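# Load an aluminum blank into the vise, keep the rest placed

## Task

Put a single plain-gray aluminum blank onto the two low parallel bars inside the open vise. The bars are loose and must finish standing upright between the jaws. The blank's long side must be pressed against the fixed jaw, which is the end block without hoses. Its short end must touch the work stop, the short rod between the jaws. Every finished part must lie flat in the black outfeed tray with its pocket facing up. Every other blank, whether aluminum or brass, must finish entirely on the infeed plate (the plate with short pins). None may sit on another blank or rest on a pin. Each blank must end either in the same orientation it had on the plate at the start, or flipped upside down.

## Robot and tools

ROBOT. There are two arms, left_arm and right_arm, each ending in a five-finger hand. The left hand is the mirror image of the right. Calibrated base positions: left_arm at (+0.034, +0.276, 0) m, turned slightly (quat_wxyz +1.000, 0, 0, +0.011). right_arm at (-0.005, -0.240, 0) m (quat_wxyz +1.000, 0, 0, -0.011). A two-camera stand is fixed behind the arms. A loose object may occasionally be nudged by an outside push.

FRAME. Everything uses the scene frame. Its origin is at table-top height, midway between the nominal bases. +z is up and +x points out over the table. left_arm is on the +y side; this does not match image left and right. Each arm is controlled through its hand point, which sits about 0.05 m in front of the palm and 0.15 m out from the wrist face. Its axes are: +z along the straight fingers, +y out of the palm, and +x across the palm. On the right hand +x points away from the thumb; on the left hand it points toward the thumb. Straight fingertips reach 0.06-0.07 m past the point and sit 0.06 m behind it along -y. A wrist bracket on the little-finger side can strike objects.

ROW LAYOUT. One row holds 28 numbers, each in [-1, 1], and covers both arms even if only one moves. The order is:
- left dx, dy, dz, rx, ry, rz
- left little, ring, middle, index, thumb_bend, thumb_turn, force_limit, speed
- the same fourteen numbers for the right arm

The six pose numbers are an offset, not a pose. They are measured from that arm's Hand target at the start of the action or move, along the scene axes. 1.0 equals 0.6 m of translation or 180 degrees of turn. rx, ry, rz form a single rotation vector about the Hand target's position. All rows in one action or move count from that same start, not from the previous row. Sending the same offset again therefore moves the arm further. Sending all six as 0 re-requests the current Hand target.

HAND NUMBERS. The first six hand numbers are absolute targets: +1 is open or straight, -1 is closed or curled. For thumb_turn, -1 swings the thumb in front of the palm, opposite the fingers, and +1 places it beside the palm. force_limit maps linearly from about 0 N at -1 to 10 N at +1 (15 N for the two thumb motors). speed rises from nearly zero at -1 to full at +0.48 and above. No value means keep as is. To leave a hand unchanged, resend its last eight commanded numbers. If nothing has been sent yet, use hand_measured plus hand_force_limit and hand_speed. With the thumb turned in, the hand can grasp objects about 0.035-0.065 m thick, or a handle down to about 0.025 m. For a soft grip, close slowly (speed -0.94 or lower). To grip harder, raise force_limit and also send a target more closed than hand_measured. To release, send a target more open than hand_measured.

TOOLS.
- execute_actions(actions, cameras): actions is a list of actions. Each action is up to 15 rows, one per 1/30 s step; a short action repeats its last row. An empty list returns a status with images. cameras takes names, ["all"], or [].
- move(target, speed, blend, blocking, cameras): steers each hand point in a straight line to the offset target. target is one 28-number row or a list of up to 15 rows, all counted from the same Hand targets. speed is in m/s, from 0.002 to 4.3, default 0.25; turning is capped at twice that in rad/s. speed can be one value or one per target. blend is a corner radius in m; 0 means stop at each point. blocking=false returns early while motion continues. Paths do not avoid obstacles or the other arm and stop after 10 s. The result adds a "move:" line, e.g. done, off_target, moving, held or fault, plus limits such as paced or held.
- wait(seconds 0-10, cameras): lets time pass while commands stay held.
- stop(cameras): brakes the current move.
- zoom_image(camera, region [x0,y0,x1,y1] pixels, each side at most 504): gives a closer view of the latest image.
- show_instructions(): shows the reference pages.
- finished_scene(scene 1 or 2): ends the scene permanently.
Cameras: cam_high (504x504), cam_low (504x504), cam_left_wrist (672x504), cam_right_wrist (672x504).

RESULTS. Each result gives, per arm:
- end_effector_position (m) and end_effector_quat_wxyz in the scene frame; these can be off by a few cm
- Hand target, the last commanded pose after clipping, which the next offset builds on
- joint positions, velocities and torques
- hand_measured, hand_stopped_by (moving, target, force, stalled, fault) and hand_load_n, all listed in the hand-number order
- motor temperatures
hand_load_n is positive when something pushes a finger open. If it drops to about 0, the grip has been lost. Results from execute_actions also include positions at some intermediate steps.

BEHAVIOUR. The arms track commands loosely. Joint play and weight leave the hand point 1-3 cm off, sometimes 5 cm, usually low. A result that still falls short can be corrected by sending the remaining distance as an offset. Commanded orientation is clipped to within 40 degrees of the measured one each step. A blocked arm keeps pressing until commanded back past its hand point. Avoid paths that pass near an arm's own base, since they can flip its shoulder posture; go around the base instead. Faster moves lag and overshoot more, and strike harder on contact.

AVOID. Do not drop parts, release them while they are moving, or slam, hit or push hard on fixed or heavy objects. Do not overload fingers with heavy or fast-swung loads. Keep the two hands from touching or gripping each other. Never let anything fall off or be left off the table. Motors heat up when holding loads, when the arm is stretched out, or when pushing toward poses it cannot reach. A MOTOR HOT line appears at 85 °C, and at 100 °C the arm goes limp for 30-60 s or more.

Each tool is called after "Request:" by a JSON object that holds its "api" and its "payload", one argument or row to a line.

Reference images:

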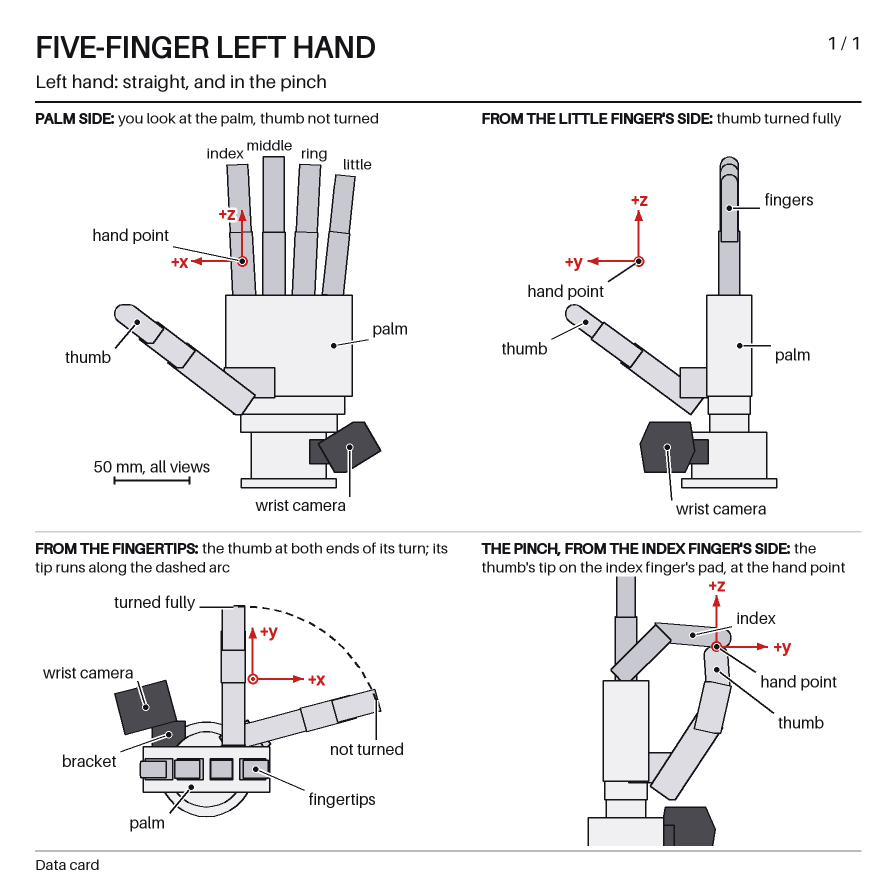

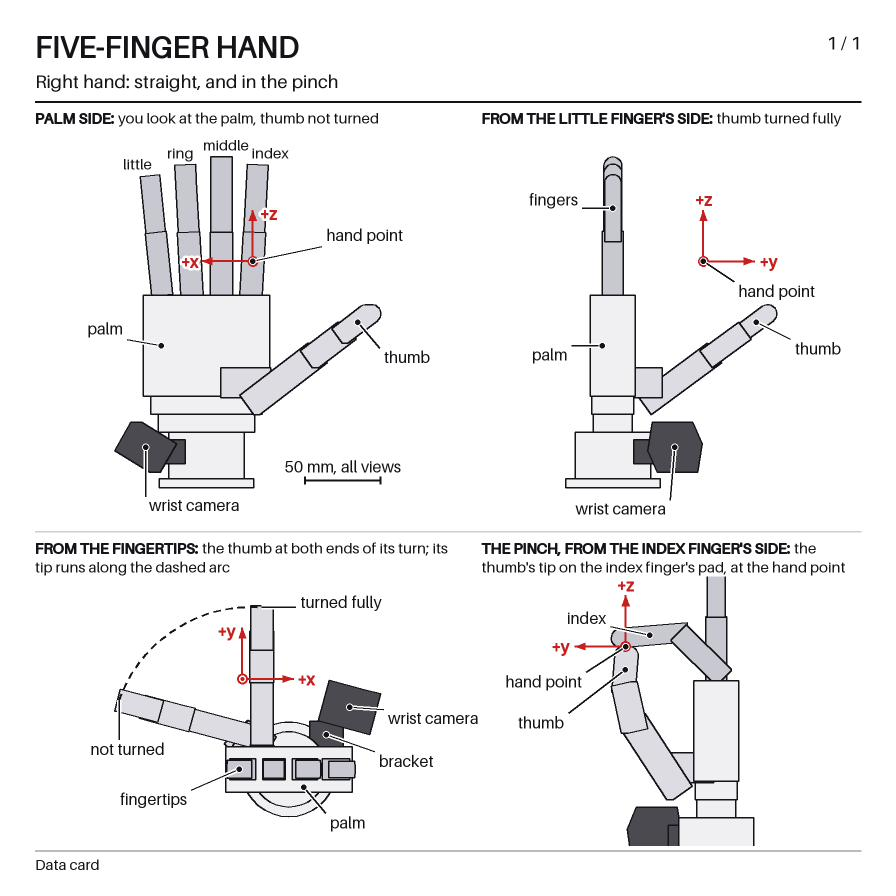

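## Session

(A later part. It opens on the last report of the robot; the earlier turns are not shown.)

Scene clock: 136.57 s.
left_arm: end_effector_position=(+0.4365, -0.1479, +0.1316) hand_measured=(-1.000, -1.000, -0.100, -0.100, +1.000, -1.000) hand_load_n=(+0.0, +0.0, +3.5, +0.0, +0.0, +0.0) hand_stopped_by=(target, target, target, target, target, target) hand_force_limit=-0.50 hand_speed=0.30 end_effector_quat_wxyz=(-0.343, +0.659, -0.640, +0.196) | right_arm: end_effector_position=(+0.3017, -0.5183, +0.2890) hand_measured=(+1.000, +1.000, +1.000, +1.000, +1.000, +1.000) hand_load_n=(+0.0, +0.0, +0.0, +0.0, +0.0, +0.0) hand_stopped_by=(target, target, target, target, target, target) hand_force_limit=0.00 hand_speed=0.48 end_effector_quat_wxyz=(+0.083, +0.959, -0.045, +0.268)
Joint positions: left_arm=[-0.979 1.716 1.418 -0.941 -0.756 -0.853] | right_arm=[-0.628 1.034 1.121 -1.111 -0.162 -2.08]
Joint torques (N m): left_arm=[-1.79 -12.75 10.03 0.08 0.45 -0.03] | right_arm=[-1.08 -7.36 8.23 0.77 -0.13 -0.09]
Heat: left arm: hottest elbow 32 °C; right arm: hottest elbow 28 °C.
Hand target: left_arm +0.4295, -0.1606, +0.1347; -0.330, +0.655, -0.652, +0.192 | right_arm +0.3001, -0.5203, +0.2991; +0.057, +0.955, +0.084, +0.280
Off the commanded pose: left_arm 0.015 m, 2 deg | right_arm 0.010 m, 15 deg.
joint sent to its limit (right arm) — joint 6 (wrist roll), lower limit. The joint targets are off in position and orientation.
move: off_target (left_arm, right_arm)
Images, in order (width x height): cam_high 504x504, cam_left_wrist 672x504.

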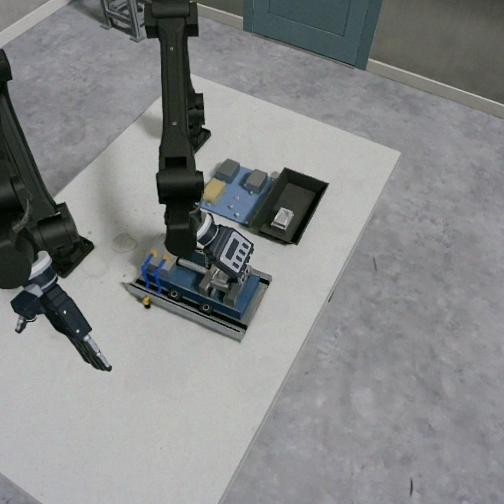

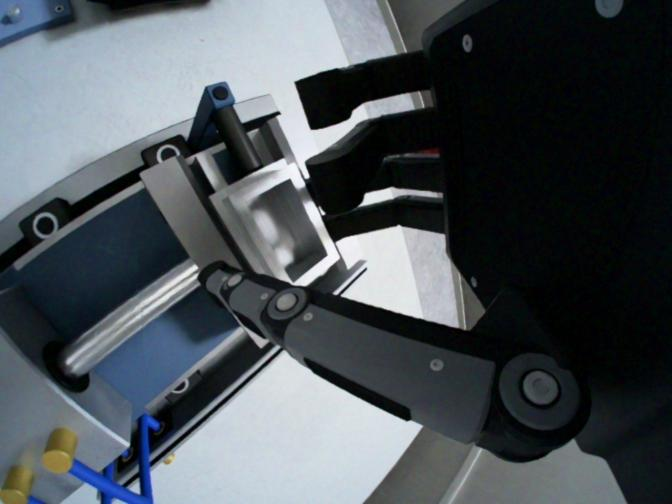

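Request:
{"api": "move", "payload": {
  "target": [0,0,0,0,0,0,-1,-1,-0.5,-0.5,0.3,-1,-0.45,-0.8,0,0,0,0,0,0,1,1,1,1,1,1,0,0.48],
  "cameras": ["cam_left_wrist"]
}}

Request:
{"api": "zoom_image", "payload": {
  "camera": "cam_left_wrist",
  "region": [120, 100, 340, 320]
}}

Scene clock: 144.87 s.
left_arm: end_effector_position=(+0.4369, -0.1475, +0.1306) hand_measured=(-1.000, -1.000, -0.100, -0.170, +0.728, -1.000) hand_load_n=(+0.0, +0.0, +0.5, +7.0, +4.5, -0.5) hand_stopped_by=(target, target, force, force, force, target) hand_force_limit=-0.45 hand_speed=-0.80 end_effector_quat_wxyz=(-0.342, +0.661, -0.639, +0.195) | right_arm: end_effector_position=(+0.3017, -0.5183, +0.2890) hand_measured=(+1.000, +1.000, +1.000, +1.000, +1.000, +1.000) hand_load_n=(+0.0, +0.0, +0.0, +0.0, +0.0, +0.0) hand_stopped_by=(target, target, target, target, target, target) hand_force_limit=0.00 hand_speed=0.48 end_effector_quat_wxyz=(+0.083, +0.959, -0.045, +0.268)
Joint positions: left_arm=[-0.978 1.718 1.418 -0.943 -0.754 -0.859] | right_arm=[-0.628 1.034 1.121 -1.111 -0.162 -2.08]
Joint torques (N m): left_arm=[-2.14 -12.98 9.96 0.08 0.36 0.05] | right_arm=[-0.91 -6.83 8.25 0.68 -0.15 -0.1]
Heat: left arm: hottest elbow 32 °C; right arm: hottest elbow 28 °C.
Hand target: left_arm +0.4295, -0.1606, +0.1347; -0.330, +0.655, -0.652, +0.192 | right_arm +0.3001, -0.5203, +0.2991; +0.057, +0.955, +0.084, +0.280
Off the commanded pose: left_arm 0.016 m, 2 deg | right_arm 0.010 m, 15 deg.
joint sent to its limit (right arm) — joint 6 (wrist roll), lower limit. The joint targets are off in position and orientation.
move: off_target (left_arm, right_arm)
Images, in order (width x height): cam_left_wrist 672x504.

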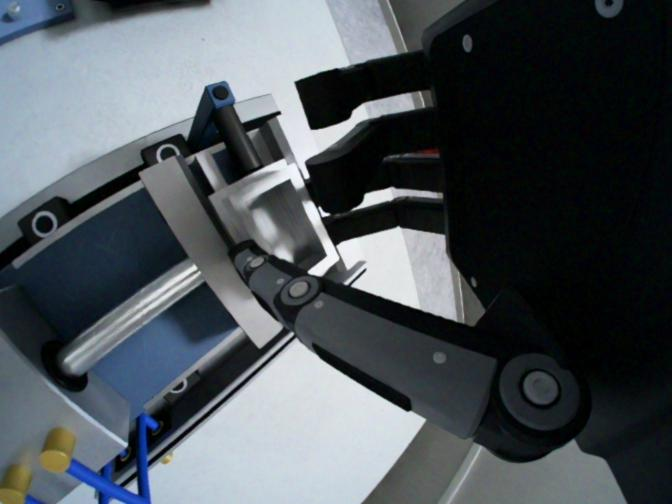

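Scaled by 2.291 from the camera's 672x504 image, which has a finer 960x720 frame.

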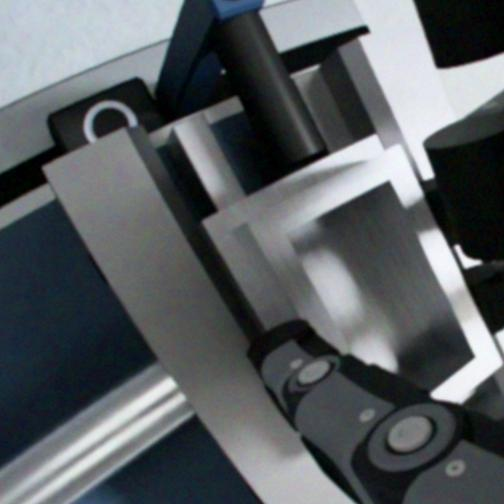

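Request:
{"api": "move", "payload": {
  "target": [
    [0,0,0,0,0,0,-1,-1,-0.05,-0.1,0.85,-1,-0.5,0.3,0,0,0,0,0,0,1,1,1,1,1,1,0,0.48],
    [0.0,0.0,-0.013,0,0,0,-1,-1,-0.05,-0.1,0.85,-1,-0.5,0.3,0,0,0,0,0,0,1,1,1,1,1,1,0,0.48]
  ],
  "speed": 0.06
}}

Scene clock: 152.03 s.
left_arm: end_effector_position=(+0.4347, -0.1464, +0.1305) hand_measured=(-1.000, -1.000, -0.050, -0.100, +0.850, -1.000) hand_load_n=(+0.0, +0.0, +0.5, +0.0, +0.0, +0.0) hand_stopped_by=(target, target, target, target, target, target) hand_force_limit=-0.50 hand_speed=0.30 end_effector_quat_wxyz=(-0.340, +0.661, -0.642, +0.190) | right_arm: end_effector_position=(+0.3017, -0.5183, +0.2890) hand_measured=(+1.000, +1.000, +1.000, +1.000, +1.000, +1.000) hand_load_n=(+0.0, +0.0, +0.0, +0.0, +0.0, +0.0) hand_stopped_by=(target, target, target, target, target, target) hand_force_limit=0.00 hand_speed=0.48 end_effector_quat_wxyz=(+0.083, +0.959, -0.045, +0.268)
Joint positions: left_arm=[-0.978 1.718 1.421 -0.956 -0.748 -0.859] | right_arm=[-0.628 1.034 1.121 -1.111 -0.162 -2.08]
Joint torques (N m): left_arm=[-2.08 -12.4 8.65 0.84 0.13 0.03] | right_arm=[-1.08 -7 8.27 0.62 -0.13 -0.09]
Heat: left arm: hottest elbow 32 °C; right arm: hottest elbow 28 °C.
Hand target: left_arm +0.4295, -0.1606, +0.1269; -0.330, +0.655, -0.652, +0.192 | right_arm +0.3001, -0.5203, +0.2991; +0.057, +0.955, +0.084, +0.280
Off the commanded pose: left_arm 0.016 m, 2 deg | right_arm 0.010 m, 15 deg.
joint sent to its limit (right arm) — joint 6 (wrist roll), lower limit. The joint targets are off in position and orientation.
move: off_target (left_arm, right_arm)

Request:
{"api": "move", "payload": {
  "target": [
    [0.002,0.0,-0.018,0,0,0,-1,-1,-0.05,-0.1,0.85,-1,-0.5,0.3,0,0,0,0,0,0,1,1,1,1,1,1,0,0.48]
  ],
  "speed": 0.06
}}

Scene clock: 155.30 s.
left_arm: end_effector_position=(+0.4380, -0.1511, +0.1252) hand_measured=(-1.000, -1.000, -0.050, -0.100, +0.850, -1.000) hand_load_n=(+0.0, +0.0, +1.0, +1.0, +0.0, +0.0) hand_stopped_by=(target, target, target, target, target, target) hand_force_limit=-0.50 hand_speed=0.30 end_effector_quat_wxyz=(-0.339, +0.661, -0.640, +0.195) | right_arm: end_effector_position=(+0.3017, -0.5183, +0.2890) hand_measured=(+1.000, +1.000, +1.000, +1.000, +1.000, +1.000) hand_load_n=(+0.0, +0.0, +0.0, +0.0, +0.0, +0.0) hand_stopped_by=(target, target, target, target, target, target) hand_force_limit=0.00 hand_speed=0.48 end_effector_quat_wxyz=(+0.083, +0.959, -0.045, +0.268)
Joint positions: left_arm=[-0.978 1.73 1.421 -0.933 -0.748 -0.859] | right_arm=[-0.628 1.034 1.121 -1.111 -0.162 -2.08]
Joint torques (N m): left_arm=[-1.9 -12.75 7.27 0.99 0.16 0.06] | right_arm=[-0.97 -6.95 8.1 0.51 -0.14 -0.09]
Heat: left arm: hottest elbow 32 °C; right arm: hottest elbow 28 °C.
Hand target: left_arm +0.4307, -0.1606, +0.1161; -0.330, +0.655, -0.652, +0.192 | right_arm +0.3001, -0.5203, +0.2991; +0.057, +0.955, +0.084, +0.280
Off the commanded pose: left_arm 0.015 m, 2 deg | right_arm 0.010 m, 15 deg.
joint sent to its limit (right arm) — joint 6 (wrist roll), lower limit. The joint targets are off in position and orientation.
move: off_target (left_arm, right_arm)

Request:
{"api": "move", "payload": {
  "target": [0,0,0,0,0,0,-1,-1,-0.5,-0.5,0.3,-1,-0.3,-0.8,0,0,0,0,0,0,1,1,1,1,1,1,0,0.48],
  "cameras": ["cam_left_wrist"]
}}

Request:
{"api": "zoom_image", "payload": {
  "camera": "cam_left_wrist",
  "region": [120, 100, 340, 320]
}}

Scene clock: 159.90 s.
left_arm: end_effector_position=(+0.4400, -0.1503, +0.1247) hand_measured=(-1.000, -1.000, -0.064, -0.132, +0.752, -1.000) hand_load_n=(+0.0, +0.0, -0.5, +5.5, +6.0, +0.0) hand_stopped_by=(target, target, force, force, force, target) hand_force_limit=-0.30 hand_speed=-0.80 end_effector_quat_wxyz=(-0.340, +0.662, -0.638, +0.195) | right_arm: end_effector_position=(+0.3017, -0.5183, +0.2890) hand_measured=(+1.000, +1.000, +1.000, +1.000, +1.000, +1.000) hand_load_n=(+0.0, +0.0, +0.0, +0.0, +0.0, +0.0) hand_stopped_by=(target, target, target, target, target, target) hand_force_limit=0.00 hand_speed=0.48 end_effector_quat_wxyz=(+0.083, +0.959, -0.045, +0.268)
Joint positions: left_arm=[-0.975 1.731 1.421 -0.93 -0.75 -0.859] | right_arm=[-0.628 1.034 1.121 -1.111 -0.162 -2.08]
Joint torques (N m): left_arm=[-2.02 -12.86 7.35 0.88 0.23 0.06] | right_arm=[-0.97 -6.65 8.27 0.68 -0.12 -0.09]
Heat: left arm: hottest elbow 32 °C; right arm: hottest elbow 28 °C.
Hand target: left_arm +0.4307, -0.1606, +0.1161; -0.330, +0.655, -0.652, +0.192 | right_arm +0.3001, -0.5203, +0.2991; +0.057, +0.955, +0.084, +0.280
Off the commanded pose: left_arm 0.016 m, 2 deg | right_arm 0.010 m, 15 deg.
joint sent to its limit (right arm) — joint 6 (wrist roll), lower limit. The joint targets are off in position and orientation.
move: off_target (left_arm, right_arm)
Images, in order (width x height): cam_left_wrist 672x504.

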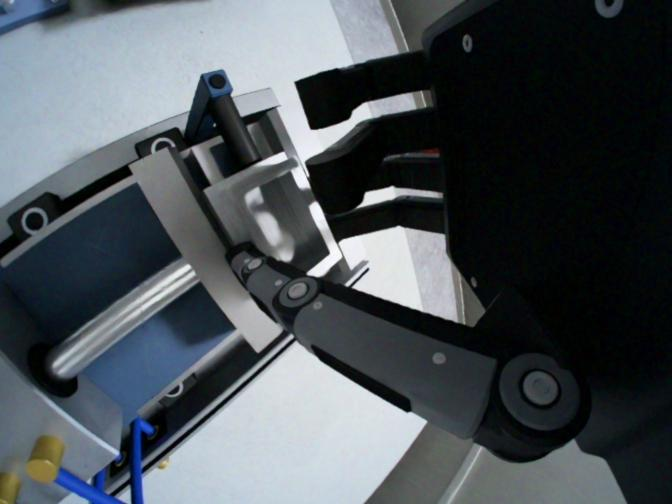

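Scaled by 2.291 from the camera's 672x504 image, which has a finer 960x720 frame.

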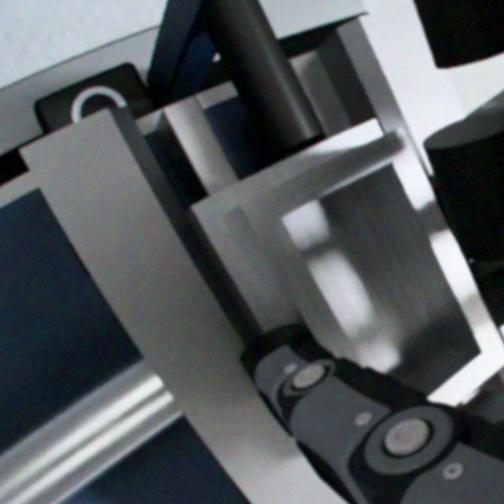

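Request:
{"api": "move", "payload": {
  "target": [0,0,0,0,0,0,-1,-1,-0.6,-0.55,0.25,-1,-0.1,-0.85,0,0,0,0,0,0,1,1,1,1,1,1,0,0.48]
}}

Request:
{"api": "move", "payload": {
  "target": [0.0,0.0,0.14,0,0,0,-1,-1,-0.6,-0.55,0.25,-1,-0.1,-0.85,0,0,0,0,0,0,1,1,1,1,1,1,0,0.48],
  "cameras": ["cam_left_wrist","cam_high","cam_low"],
  "speed": 0.08
}}

Request:
{"api": "zoom_image", "payload": {
  "camera": "cam_high",
  "region": [195, 230, 255, 290]
}}

Request:
{"api": "zoom_image", "payload": {
  "camera": "cam_left_wrist",
  "region": [120, 100, 340, 320]
}}

Scene clock: 165.20 s.
left_arm: end_effector_position=(+0.4400, -0.1503, +0.1247) hand_measured=(-1.000, -1.000, -0.076, -0.132, +0.750, -1.000) hand_load_n=(+0.0, +0.0, +5.5, +4.5, +7.5, +0.0) hand_stopped_by=(target, target, force, force, force, target) hand_force_limit=-0.10 hand_speed=-0.85 end_effector_quat_wxyz=(-0.340, +0.662, -0.638, +0.195) | right_arm: end_effector_position=(+0.3017, -0.5183, +0.2890) hand_measured=(+1.000, +1.000, +1.000, +1.000, +1.000, +1.000) hand_load_n=(+0.0, +0.0, +0.0, +0.0, +0.0, +0.0) hand_stopped_by=(target, target, target, target, target, target) hand_force_limit=0.00 hand_speed=0.48 end_effector_quat_wxyz=(+0.083, +0.959, -0.045, +0.268)
Joint positions: left_arm=[-0.975 1.731 1.421 -0.93 -0.75 -0.859] | right_arm=[-0.628 1.034 1.121 -1.111 -0.162 -2.08]
Joint torques (N m): left_arm=[-1.96 -12.98 7.32 0.92 0.22 0.06] | right_arm=[-1.38 -6.95 8.21 0.68 -0.13 -0.1]
Heat: left arm: hottest elbow 32 °C; right arm: hottest elbow 28 °C.
Hand target: left_arm +0.4307, -0.1606, +0.1161; -0.330, +0.655, -0.652, +0.192 | right_arm +0.3001, -0.5203, +0.2991; +0.057, +0.955, +0.084, +0.280
Off the commanded pose: left_arm 0.016 m, 2 deg | right_arm 0.010 m, 15 deg.
joint sent to its limit (right arm) — joint 6 (wrist roll), lower limit. The joint targets are off in position and orientation.
move: off_target (left_arm, right_arm)

Scene clock: 167.07 s.
left_arm: end_effector_position=(+0.4286, -0.1414, +0.1636) hand_measured=(-1.000, -1.000, -0.076, -0.134, +0.748, -1.000) hand_load_n=(+0.0, +0.0, +0.0, +0.5, +0.0, +0.0) hand_stopped_by=(target, target, force, force, force, target) hand_force_limit=-0.10 hand_speed=-0.85 end_effector_quat_wxyz=(-0.337, +0.658, -0.654, +0.158) | right_arm: end_effector_position=(+0.3017, -0.5183, +0.2890) hand_measured=(+1.000, +1.000, +1.000, +1.000, +1.000, +1.000) hand_load_n=(+0.0, +0.0, +0.0, +0.0, +0.0, +0.0) hand_stopped_by=(target, target, target, target, target, target) hand_force_limit=0.00 hand_speed=0.48 end_effector_quat_wxyz=(+0.083, +0.959, -0.045, +0.268)
Joint positions: left_arm=[-0.975 1.718 1.525 -1.13 -0.728 -0.864] | right_arm=[-0.628 1.034 1.121 -1.111 -0.162 -2.08]
Joint torques (N m): left_arm=[-2.02 -15.74 11.95 0.49 -0.33 0.11] | right_arm=[-0.67 -6.59 8.28 0.75 -0.12 -0.07]
Heat: left arm: hottest elbow 32 °C; right arm: hottest elbow 28 °C.
Hand target: left_arm +0.4307, -0.1606, +0.2001; -0.330, +0.655, -0.652, +0.192 | right_arm +0.3001, -0.5203, +0.2991; +0.057, +0.955, +0.084, +0.280
Off the commanded pose: left_arm 0.041 m, 4 deg | right_arm 0.010 m, 15 deg.
joint sent to its limit (right arm) — joint 6 (wrist roll), lower limit. The joint targets are off in position and orientation.
move: off_target (left_arm, right_arm)
Images, in order (width x height): cam_high 504x504, cam_low 504x504, cam_left_wrist 672x504.

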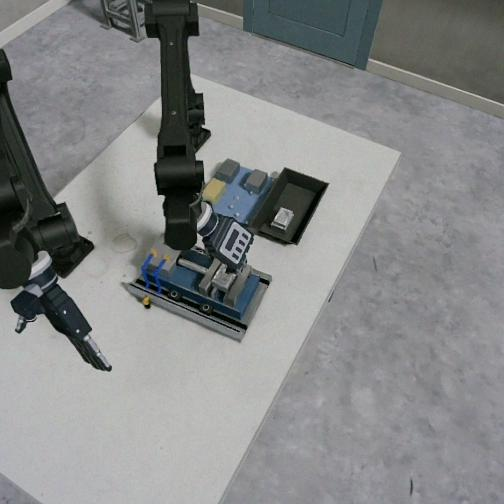

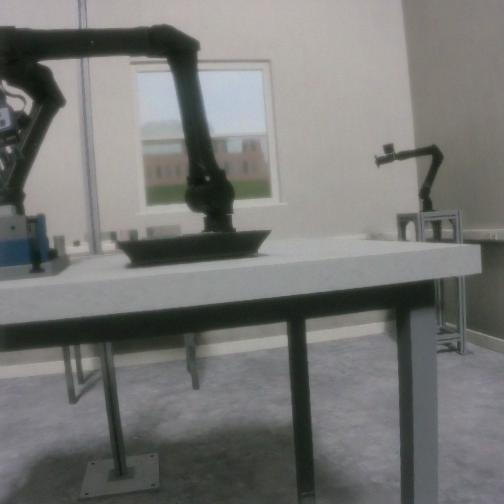

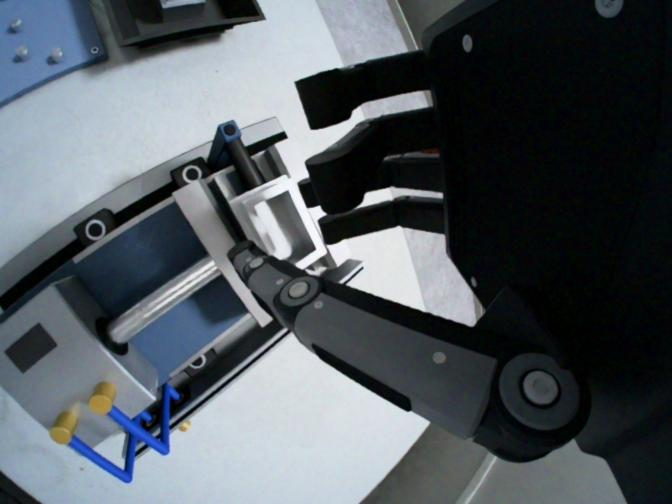

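Scaled by 8.400 from the camera's 504x504 image, which has a finer 720x720 frame.

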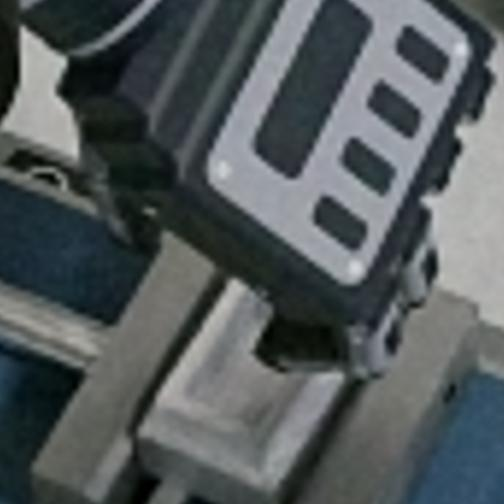

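Scaled by 2.291 from the camera's 672x504 image, which has a finer 960x720 frame.

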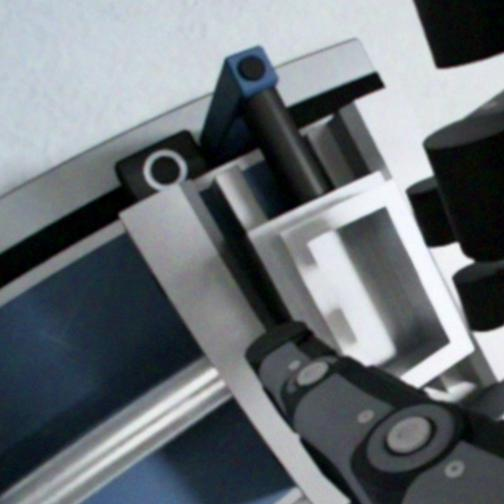

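Request:
{"api": "move", "payload": {
  "target": [
    [0,0,0,0,0,0,-1,-1,0.0,-0.02,0.95,-1,-0.1,0.3,0,0,0,0,0,0,1,1,1,1,1,1,0,0.48],
    [0.024,0.006,-0.104,0,0,0,-1,-1,0.0,-0.02,0.95,-1,-0.1,0.3,0,0,0,0,0,0,1,1,1,1,1,1,0,0.48]
  ],
  "cameras": ["cam_left_wrist"],
  "speed": 0.08
}}

Request:
{"api": "zoom_image", "payload": {
  "camera": "cam_left_wrist",
  "region": [120, 100, 340, 320]
}}

Scene clock: 185.60 s.
left_arm: end_effector_position=(+0.4389, -0.1530, +0.1336) hand_measured=(-1.000, -1.000, +0.000, -0.020, +0.950, -1.000) hand_load_n=(+0.0, +0.0, +0.5, +0.0, +0.0, +0.0) hand_stopped_by=(target, target, target, target, target, target) hand_force_limit=-0.10 hand_speed=0.30 end_effector_quat_wxyz=(-0.331, +0.656, -0.653, +0.182) | right_arm: end_effector_position=(+0.3017, -0.5183, +0.2890) hand_measured=(+1.000, +1.000, +1.000, +1.000, +1.000, +1.000) hand_load_n=(+0.0, +0.0, +0.0, +0.0, +0.0, +0.0) hand_stopped_by=(target, target, target, target, target, target) hand_force_limit=0.00 hand_speed=0.48 end_effector_quat_wxyz=(+0.083, +0.959, -0.045, +0.268)
Joint positions: left_arm=[-0.97 1.739 1.465 -0.983 -0.721 -0.833] | right_arm=[-0.628 1.034 1.121 -1.111 -0.162 -2.08]
Joint torques (N m): left_arm=[-0.32 -14.04 7.77 1.51 -0.32 0.13] | right_arm=[-0.73 -6.71 8.21 0.72 -0.11 -0.08]
Heat: left arm: hottest elbow 32 °C; right arm: hottest elbow 28 °C.
Hand target: left_arm +0.4451, -0.1570, +0.1377; -0.330, +0.655, -0.652, +0.192 | right_arm +0.3001, -0.5203, +0.2991; +0.057, +0.955, +0.084, +0.280
Off the commanded pose: left_arm 0.008 m, 1 deg | right_arm 0.010 m, 15 deg.
joint sent to its limit (right arm) — joint 6 (wrist roll), lower limit. The joint targets are off in position and orientation.
move: off_target (right_arm)
Images, in order (width x height): cam_left_wrist 672x504.

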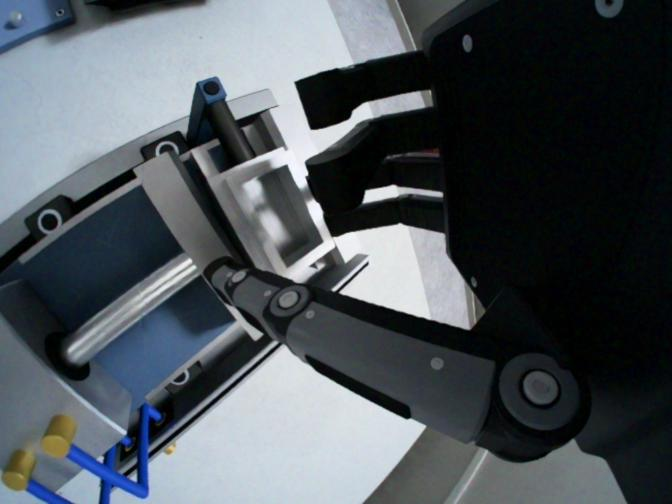

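Scaled by 2.291 from the camera's 672x504 image, which has a finer 960x720 frame.

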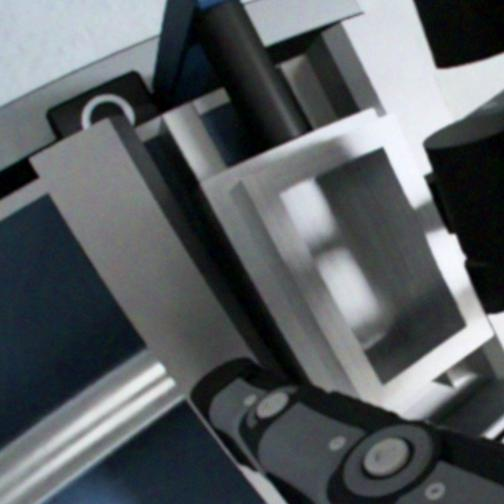

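Request:
{"api": "move", "payload": {
  "target": [
    [0.0,0.0,-0.009,0,0,0,-1,-1,0.0,-0.02,0.95,-1,-0.1,0.3,0,0,0,0,0,0,1,1,1,1,1,1,0,0.48]
  ],
  "speed": 0.05
}}

Scene clock: 189.10 s.
left_arm: end_effector_position=(+0.4387, -0.1528, +0.1296) hand_measured=(-1.000, -1.000, +0.000, -0.020, +0.950, -1.000) hand_load_n=(+0.0, +0.0, +0.0, +0.0, +0.0, +0.0) hand_stopped_by=(target, target, target, target, target, target) hand_force_limit=-0.10 hand_speed=0.30 end_effector_quat_wxyz=(-0.331, +0.656, -0.654, +0.183) | right_arm: end_effector_position=(+0.3017, -0.5183, +0.2890) hand_measured=(+1.000, +1.000, +1.000, +1.000, +1.000, +1.000) hand_load_n=(+0.0, +0.0, +0.0, +0.0, +0.0, +0.0) hand_stopped_by=(target, target, target, target, target, target) hand_force_limit=0.00 hand_speed=0.48 end_effector_quat_wxyz=(+0.083, +0.959, -0.045, +0.268)
Joint positions: left_arm=[-0.97 1.741 1.456 -0.97 -0.721 -0.832] | right_arm=[-0.628 1.034 1.121 -1.111 -0.162 -2.08]
Joint torques (N m): left_arm=[-0.44 -13.92 7.71 1.54 -0.31 0.11] | right_arm=[-0.85 -6.89 8.27 0.68 -0.12 -0.11]
Heat: left arm: hottest elbow 32 °C; right arm: hottest elbow 28 °C.
Hand target: left_arm +0.4451, -0.1570, +0.1323; -0.330, +0.655, -0.652, +0.192 | right_arm +0.3001, -0.5203, +0.2991; +0.057, +0.955, +0.084, +0.280
Off the commanded pose: left_arm 0.008 m, 1 deg | right_arm 0.010 m, 15 deg.
joint sent to its limit (right arm) — joint 6 (wrist roll), lower limit. The joint targets are off in position and orientation.
move: off_target (right_arm)

Good; small downward steps follow well. Grip.

Request:
{"api": "move", "payload": {
  "target": [0,0,0,0,0,0,-1,-1,-0.5,-0.5,0.3,-1,-0.3,-0.8,0,0,0,0,0,0,1,1,1,1,1,1,0,0.48],
  "cameras": ["cam_left_wrist"]
}}

Request:
{"api": "move", "payload": {
  "target": [0,0,0,0,0,0,-1,-1,-0.6,-0.6,0.2,-1,0.1,-0.85,0,0,0,0,0,0,1,1,1,1,1,1,0,0.48]
}}

Request:
{"api": "zoom_image", "payload": {
  "camera": "cam_left_wrist",
  "region": [120, 100, 340, 320]
}}

Scene clock: 193.40 s.
left_arm: end_effector_position=(+0.4432, -0.1512, +0.1292) hand_measured=(-1.000, -1.000, -0.200, -0.276, +0.834, -1.000) hand_load_n=(+0.0, +0.0, +3.0, +6.5, +8.5, +0.5) hand_stopped_by=(target, target, force, force, force, target) hand_force_limit=-0.30 hand_speed=-0.80 end_effector_quat_wxyz=(-0.331, +0.659, -0.650, +0.184) | right_arm: end_effector_position=(+0.3017, -0.5183, +0.2890) hand_measured=(+1.000, +1.000, +1.000, +1.000, +1.000, +1.000) hand_load_n=(+0.0, +0.0, +0.0, +0.0, +0.0, +0.0) hand_stopped_by=(target, target, target, target, target, target) hand_force_limit=0.00 hand_speed=0.48 end_effector_quat_wxyz=(+0.083, +0.959, -0.045, +0.268)
Joint positions: left_arm=[-0.962 1.742 1.456 -0.963 -0.721 -0.832] | right_arm=[-0.628 1.034 1.121 -1.111 -0.162 -2.08]
Joint torques (N m): left_arm=[-1.08 -13.92 7.72 1.29 -0.3 0.12] | right_arm=[-0.56 -6.95 8.27 0.59 -0.12 -0.07]
Heat: left arm: hottest elbow 32 °C; right arm: hottest elbow 28 °C.
Hand target: left_arm +0.4451, -0.1570, +0.1323; -0.330, +0.655, -0.652, +0.192 | right_arm +0.3001, -0.5203, +0.2991; +0.057, +0.955, +0.084, +0.280
Off the commanded pose: left_arm 0.007 m, 1 deg | right_arm 0.010 m, 15 deg.
joint sent to its limit (right arm) — joint 6 (wrist roll), lower limit. The joint targets are off in position and orientation.
move: off_target (right_arm)
Images, in order (width x height): cam_left_wrist 672x504.

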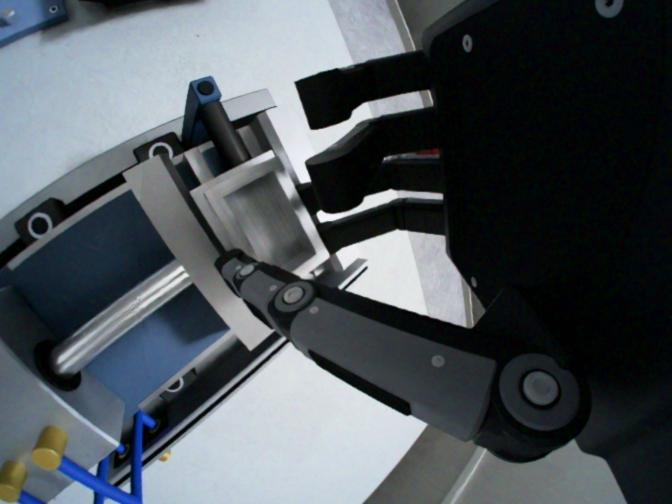

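Scene clock: 194.20 s.
left_arm: end_effector_position=(+0.4434, -0.1510, +0.1293) hand_measured=(-1.000, -1.000, -0.210, -0.276, +0.834, -1.000) hand_load_n=(+0.0, +0.0, +7.0, +3.5, +10.5, +1.0) hand_stopped_by=(target, target, force, force, force, target) hand_force_limit=0.10 hand_speed=-0.85 end_effector_quat_wxyz=(-0.332, +0.659, -0.650, +0.184) | right_arm: end_effector_position=(+0.3017, -0.5183, +0.2890) hand_measured=(+1.000, +1.000, +1.000, +1.000, +1.000, +1.000) hand_load_n=(+0.0, +0.0, +0.0, +0.0, +0.0, +0.0) hand_stopped_by=(target, target, target, target, target, target) hand_force_limit=0.00 hand_speed=0.48 end_effector_quat_wxyz=(+0.083, +0.959, -0.045, +0.268)
Joint positions: left_arm=[-0.962 1.742 1.456 -0.963 -0.722 -0.832] | right_arm=[-0.628 1.034 1.121 -1.111 -0.162 -2.08]
Joint torques (N m): left_arm=[-1.14 -13.92 7.77 1.28 -0.29 0.11] | right_arm=[-1.2 -7.24 8.21 0.59 -0.11 -0.09]
Heat: left arm: hottest elbow 32 °C; right arm: hottest elbow 28 °C.
Hand target: left_arm +0.4451, -0.1570, +0.1323; -0.330, +0.655, -0.652, +0.192 | right_arm +0.3001, -0.5203, +0.2991; +0.057, +0.955, +0.084, +0.280
Off the commanded pose: left_arm 0.007 m, 1 deg | right_arm 0.010 m, 15 deg.
joint sent to its limit (right arm) — joint 6 (wrist roll), lower limit. The joint targets are off in position and orientation.
move: off_target (right_arm)

Scaled by 2.291 from the camera's 672x504 image, which has a finer 960x720 frame.
This view is cut from an older image: the scene may have changed since it was taken.

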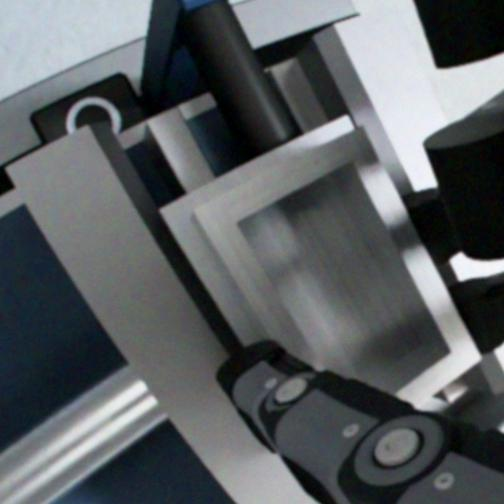

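Request:
{"api": "move", "payload": {
  "target": [0.004,0.0,0.13,0,0,0,-1,-1,-0.6,-0.6,0.2,-1,0.1,-0.85,0,0,0,0,0,0,1,1,1,1,1,1,0,0.48],
  "cameras": ["cam_left_wrist","cam_high"],
  "speed": 0.06
}}

Request:
{"api": "zoom_image", "payload": {
  "camera": "cam_high",
  "region": [195, 230, 255, 290]
}}

Request:
{"api": "zoom_image", "payload": {
  "camera": "cam_left_wrist",
  "region": [120, 100, 340, 320]
}}

Scene clock: 201.97 s.
left_arm: end_effector_position=(+0.4383, -0.1450, +0.1729) hand_measured=(-1.000, -1.000, -0.212, -0.276, +0.832, -1.000) hand_load_n=(+0.0, +0.0, +0.0, +0.0, +0.0, +0.5) hand_stopped_by=(target, target, force, force, force, target) hand_force_limit=0.10 hand_speed=-0.85 end_effector_quat_wxyz=(-0.334, +0.653, -0.660, +0.160) | right_arm: end_effector_position=(+0.3017, -0.5183, +0.2890) hand_measured=(+1.000, +1.000, +1.000, +1.000, +1.000, +1.000) hand_load_n=(+0.0, +0.0, +0.0, +0.5, +0.0, +0.0) hand_stopped_by=(target, target, target, target, target, target) hand_force_limit=0.00 hand_speed=0.48 end_effector_quat_wxyz=(+0.083, +0.959, -0.045, +0.268)
Joint positions: left_arm=[-0.962 1.728 1.563 -1.134 -0.719 -0.827] | right_arm=[-0.628 1.034 1.121 -1.111 -0.162 -2.08]
Joint torques (N m): left_arm=[-0.73 -16.03 12.07 0.55 -0.33 0.12] | right_arm=[-1.2 -7 8.42 0.53 -0.14 -0.1]
Heat: left arm: hottest elbow 32 °C; right arm: hottest elbow 28 °C.
Hand target: left_arm +0.4475, -0.1570, +0.2103; -0.330, +0.655, -0.652, +0.192 | right_arm +0.3001, -0.5203, +0.2991; +0.057, +0.955, +0.084, +0.280
Off the commanded pose: left_arm 0.040 m, 4 deg | right_arm 0.010 m, 15 deg.
joint sent to its limit (right arm) — joint 6 (wrist roll), lower limit. The joint targets are off in position and orientation.
move: off_target (left_arm, right_arm)
Images, in order (width x height): cam_high 504x504, cam_left_wrist 672x504.

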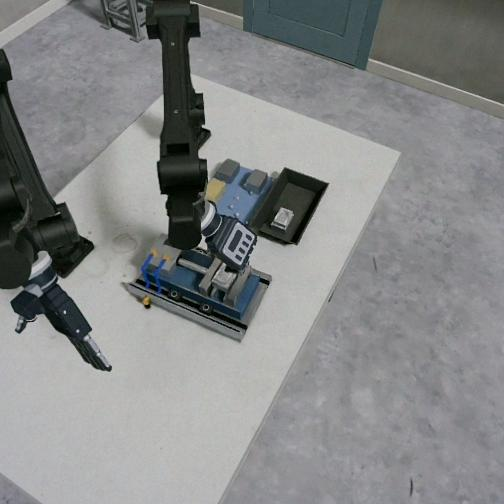

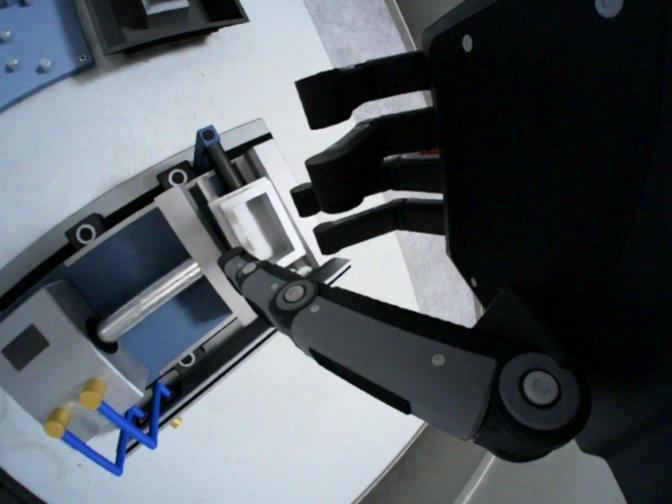

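Scaled by 8.400 from the camera's 504x504 image, which has a finer 720x720 frame.

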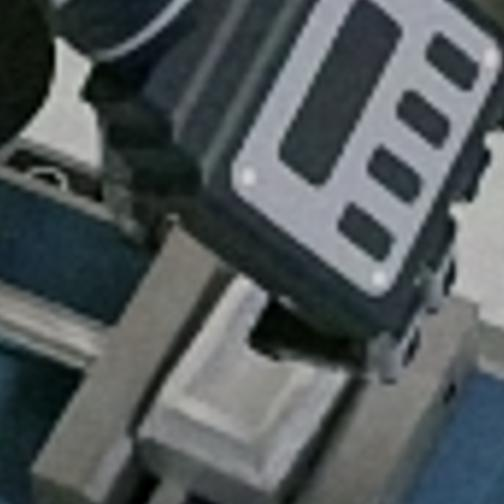

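Scaled by 2.291 from the camera's 672x504 image, which has a finer 960x720 frame.

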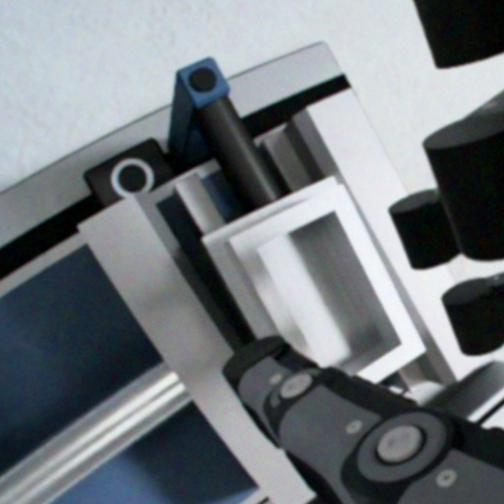

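Request:
{"api": "move", "payload": {
  "target": [
    [0,0,0,0,0,0,-1,-1,-0.1,-0.13,0.95,-1,-0.1,0.3,0,0,0,0,0,0,1,1,1,1,1,1,0,0.48],
    [-0.004,0.0,-0.125,0,0,0,-1,-1,-0.1,-0.13,0.95,-1,-0.1,0.3,0,0,0,0,0,0,1,1,1,1,1,1,0,0.48]
  ],
  "cameras": ["cam_left_wrist","cam_high"],
  "speed": 0.08
}}

Request:
{"api": "zoom_image", "payload": {
  "camera": "cam_high",
  "region": [205, 250, 250, 295]
}}

Request:
{"api": "zoom_image", "payload": {
  "camera": "cam_left_wrist",
  "region": [120, 100, 340, 320]
}}

Scene clock: 247.43 s.
left_arm: end_effector_position=(+0.4424, -0.1490, +0.1310) hand_measured=(-1.000, -1.000, -0.100, -0.130, +0.950, -1.000) hand_load_n=(+0.0, +0.0, +0.5, +0.0, +0.0, +0.0) hand_stopped_by=(target, target, target, target, target, target) hand_force_limit=-0.10 hand_speed=0.30 end_effector_quat_wxyz=(-0.332, +0.657, -0.653, +0.180) | right_arm: end_effector_position=(+0.3017, -0.5183, +0.2890) hand_measured=(+1.000, +1.000, +1.000, +1.000, +1.000, +1.000) hand_load_n=(+0.0, +0.0, +0.0, +0.0, +0.0, +0.0) hand_stopped_by=(target, target, target, target, target, target) hand_force_limit=0.00 hand_speed=0.48 end_effector_quat_wxyz=(+0.083, +0.959, -0.045, +0.268)
Joint positions: left_arm=[-0.961 1.741 1.461 -0.976 -0.719 -0.827] | right_arm=[-0.628 1.034 1.121 -1.111 -0.162 -2.08]
Joint torques (N m): left_arm=[-1.14 -14.15 7.73 1.48 -0.37 0.08] | right_arm=[-0.73 -6.77 8.32 0.64 -0.14 -0.09]
Heat: left arm: hottest elbow 33 °C; right arm: hottest elbow 29 °C.
Hand target: left_arm +0.4451, -0.1570, +0.1353; -0.330, +0.655, -0.652, +0.192 | right_arm +0.3001, -0.5203, +0.2991; +0.057, +0.955, +0.084, +0.280
Off the commanded pose: left_arm 0.009 m, 1 deg | right_arm 0.010 m, 15 deg.
joint sent to its limit (right arm) — joint 6 (wrist roll), lower limit. The joint targets are off in position and orientation.
move: off_target (right_arm)
Images, in order (width x height): cam_high 504x504, cam_left_wrist 672x504.

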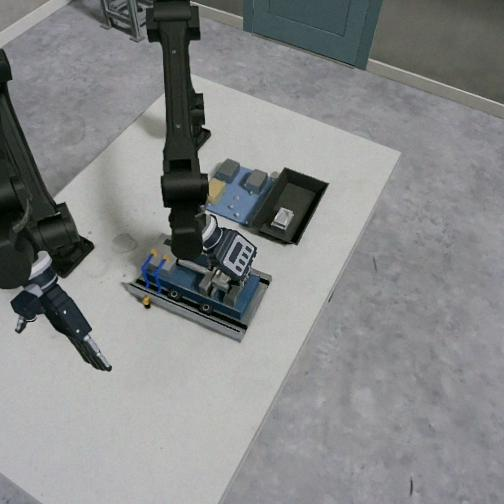

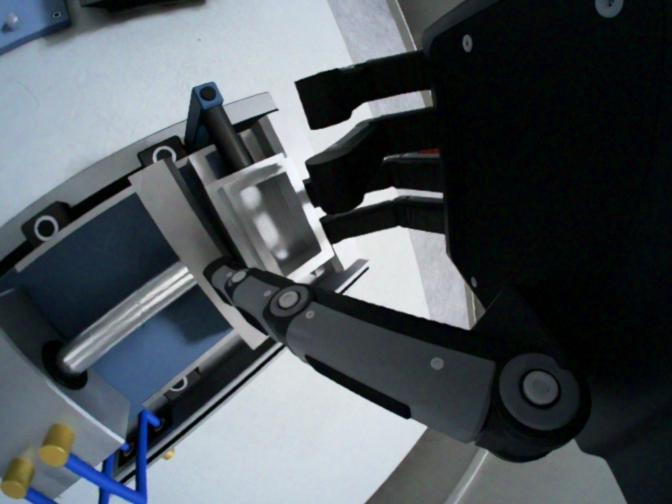

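Scaled by 11.200 from the camera's 504x504 image, which has a finer 720x720 frame.

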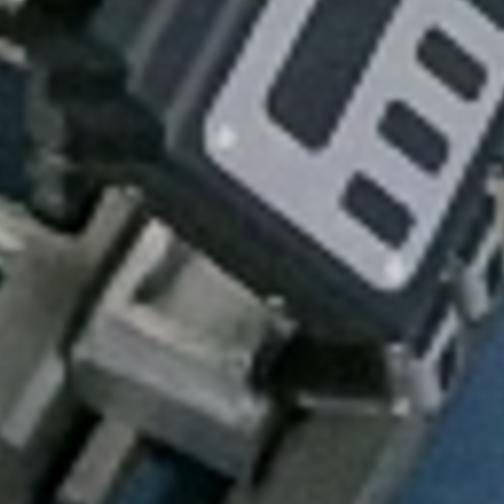

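Scaled by 2.291 from the camera's 672x504 image, which has a finer 960x720 frame.

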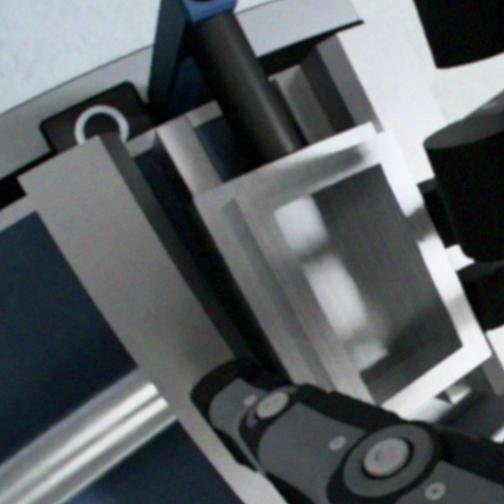

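Request:
{"api": "move", "payload": {
  "target": [
    [0.002,-0.002,-0.015,0,0,0,-1,-1,-0.1,-0.13,0.95,-1,-0.1,0.3,0,0,0,0,0,0,1,1,1,1,1,1,0,0.48]
  ],
  "speed": 0.05
}}

Scene clock: 253.97 s.
left_arm: end_effector_position=(+0.4448, -0.1523, +0.1282) hand_measured=(-1.000, -1.000, -0.100, -0.130, +0.950, -1.000) hand_load_n=(+0.0, +0.0, +0.5, +0.0, +0.0, +0.0) hand_stopped_by=(target, target, target, target, target, target) hand_force_limit=-0.10 hand_speed=0.30 end_effector_quat_wxyz=(-0.330, +0.658, -0.650, +0.187) | right_arm: end_effector_position=(+0.3017, -0.5183, +0.2890) hand_measured=(+1.000, +1.000, +1.000, +1.000, +1.000, +1.000) hand_load_n=(+0.0, +0.0, +0.0, +0.0, -0.5, +0.0) hand_stopped_by=(target, target, target, target, target, target) hand_force_limit=0.00 hand_speed=0.48 end_effector_quat_wxyz=(+0.083, +0.959, -0.045, +0.268)
Joint positions: left_arm=[-0.961 1.744 1.454 -0.952 -0.719 -0.827] | right_arm=[-0.628 1.034 1.121 -1.111 -0.162 -2.08]
Joint torques (N m): left_arm=[-1.03 -13.45 7.41 1.36 -0.35 0.08] | right_arm=[-0.79 -6.71 8.13 0.72 -0.11 -0.09]
Heat: left arm: hottest elbow 33 °C; right arm: hottest elbow 29 °C.
Hand target: left_arm +0.4463, -0.1582, +0.1263; -0.330, +0.655, -0.652, +0.192 | right_arm +0.3001, -0.5203, +0.2991; +0.057, +0.955, +0.084, +0.280
Off the commanded pose: left_arm 0.006 m, 1 deg | right_arm 0.010 m, 15 deg.
joint sent to its limit (right arm) — joint 6 (wrist roll), lower limit. The joint targets are off in position and orientation.
move: off_target (right_arm)

Request:
{"api": "move", "payload": {
  "target": [
    [-0.018,0.0,0.0,0,0,0,-1,-1,-0.1,-0.13,0.95,-1,-0.1,0.3,0,0,0,0,0,0,1,1,1,1,1,1,0,0.48]
  ],
  "speed": 0.05,
  "cameras": ["cam_left_wrist","cam_high"]
}}

Request:
{"api": "zoom_image", "payload": {
  "camera": "cam_high",
  "region": [215, 260, 250, 295]
}}

Request:
{"api": "zoom_image", "payload": {
  "camera": "cam_left_wrist",
  "region": [120, 100, 340, 320]
}}

Scene clock: 261.30 s.
left_arm: end_effector_position=(+0.4423, -0.1497, +0.1233) hand_measured=(-1.000, -1.000, -0.100, -0.130, +0.950, -1.000) hand_load_n=(+0.0, +0.0, -0.5, -0.5, +0.0, +0.0) hand_stopped_by=(target, target, target, target, target, target) hand_force_limit=-0.10 hand_speed=0.30 end_effector_quat_wxyz=(-0.332, +0.659, -0.649, +0.183) | right_arm: end_effector_position=(+0.3017, -0.5183, +0.2890) hand_measured=(+1.000, +1.000, +1.000, +1.000, +1.000, +1.000) hand_load_n=(+0.0, +0.0, +0.0, +0.0, +0.0, +0.0) hand_stopped_by=(target, target, target, target, target, target) hand_force_limit=0.00 hand_speed=0.48 end_effector_quat_wxyz=(+0.083, +0.959, -0.045, +0.268)
Joint positions: left_arm=[-0.962 1.744 1.442 -0.95 -0.722 -0.835] | right_arm=[-0.628 1.034 1.121 -1.111 -0.162 -2.08]
Joint torques (N m): left_arm=[-2.37 -14.45 6.95 1.03 -0.49 -0.07] | right_arm=[-0.79 -7.24 8.17 0.77 -0.11 -0.1]
Heat: left arm: hottest elbow 33 °C; right arm: hottest elbow 29 °C.
Hand target: left_arm +0.4355, -0.1582, +0.1263; -0.330, +0.655, -0.652, +0.192 | right_arm +0.3001, -0.5203, +0.2991; +0.057, +0.955, +0.084, +0.280
Off the commanded pose: left_arm 0.011 m, 1 deg | right_arm 0.010 m, 15 deg.
joint sent to its limit (right arm) — joint 6 (wrist roll), lower limit. The joint targets are off in position and orientation.
move: off_target (left_arm, right_arm)
Images, in order (width x height): cam_high 504x504, cam_left_wrist 672x504.

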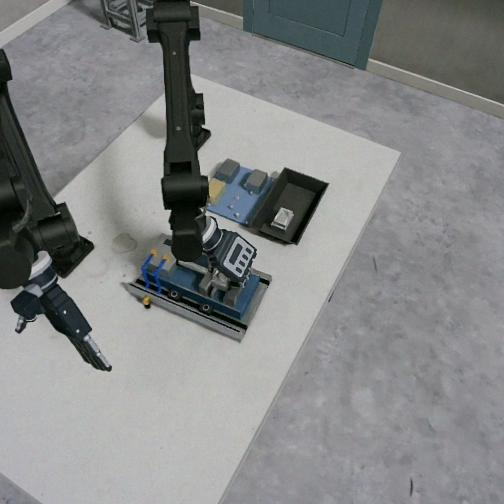

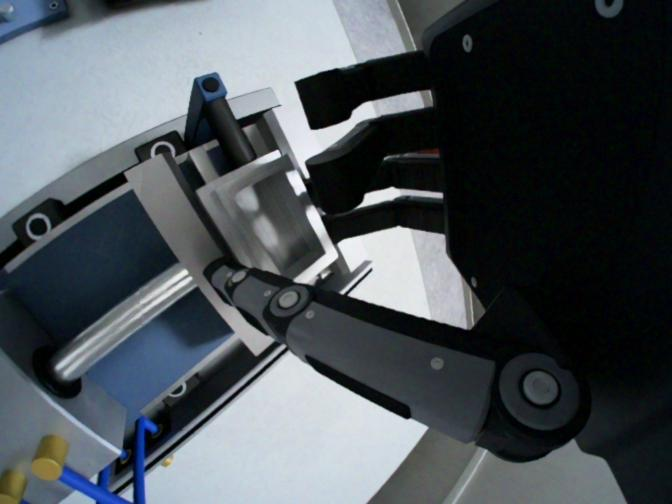

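Scaled by 14.400 from the camera's 504x504 image, which has a finer 720x720 frame.

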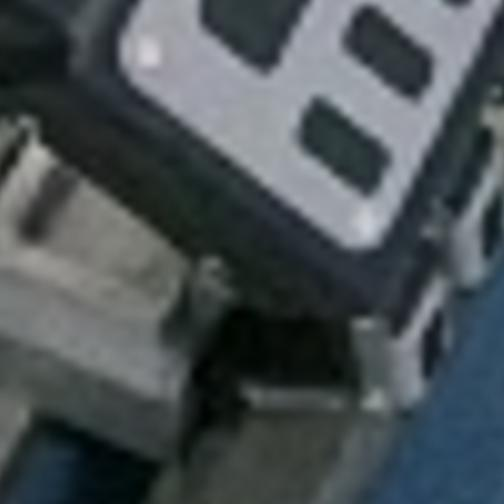

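Scaled by 2.291 from the camera's 672x504 image, which has a finer 960x720 frame.

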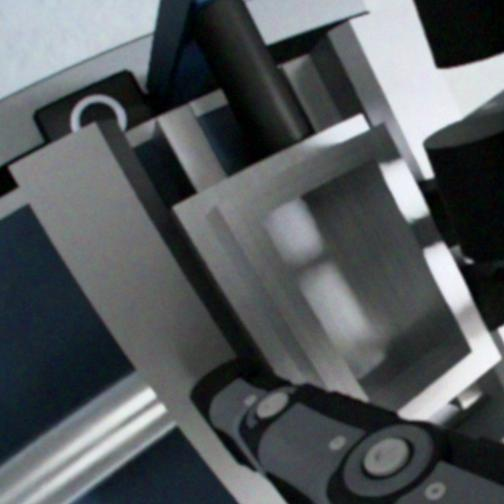

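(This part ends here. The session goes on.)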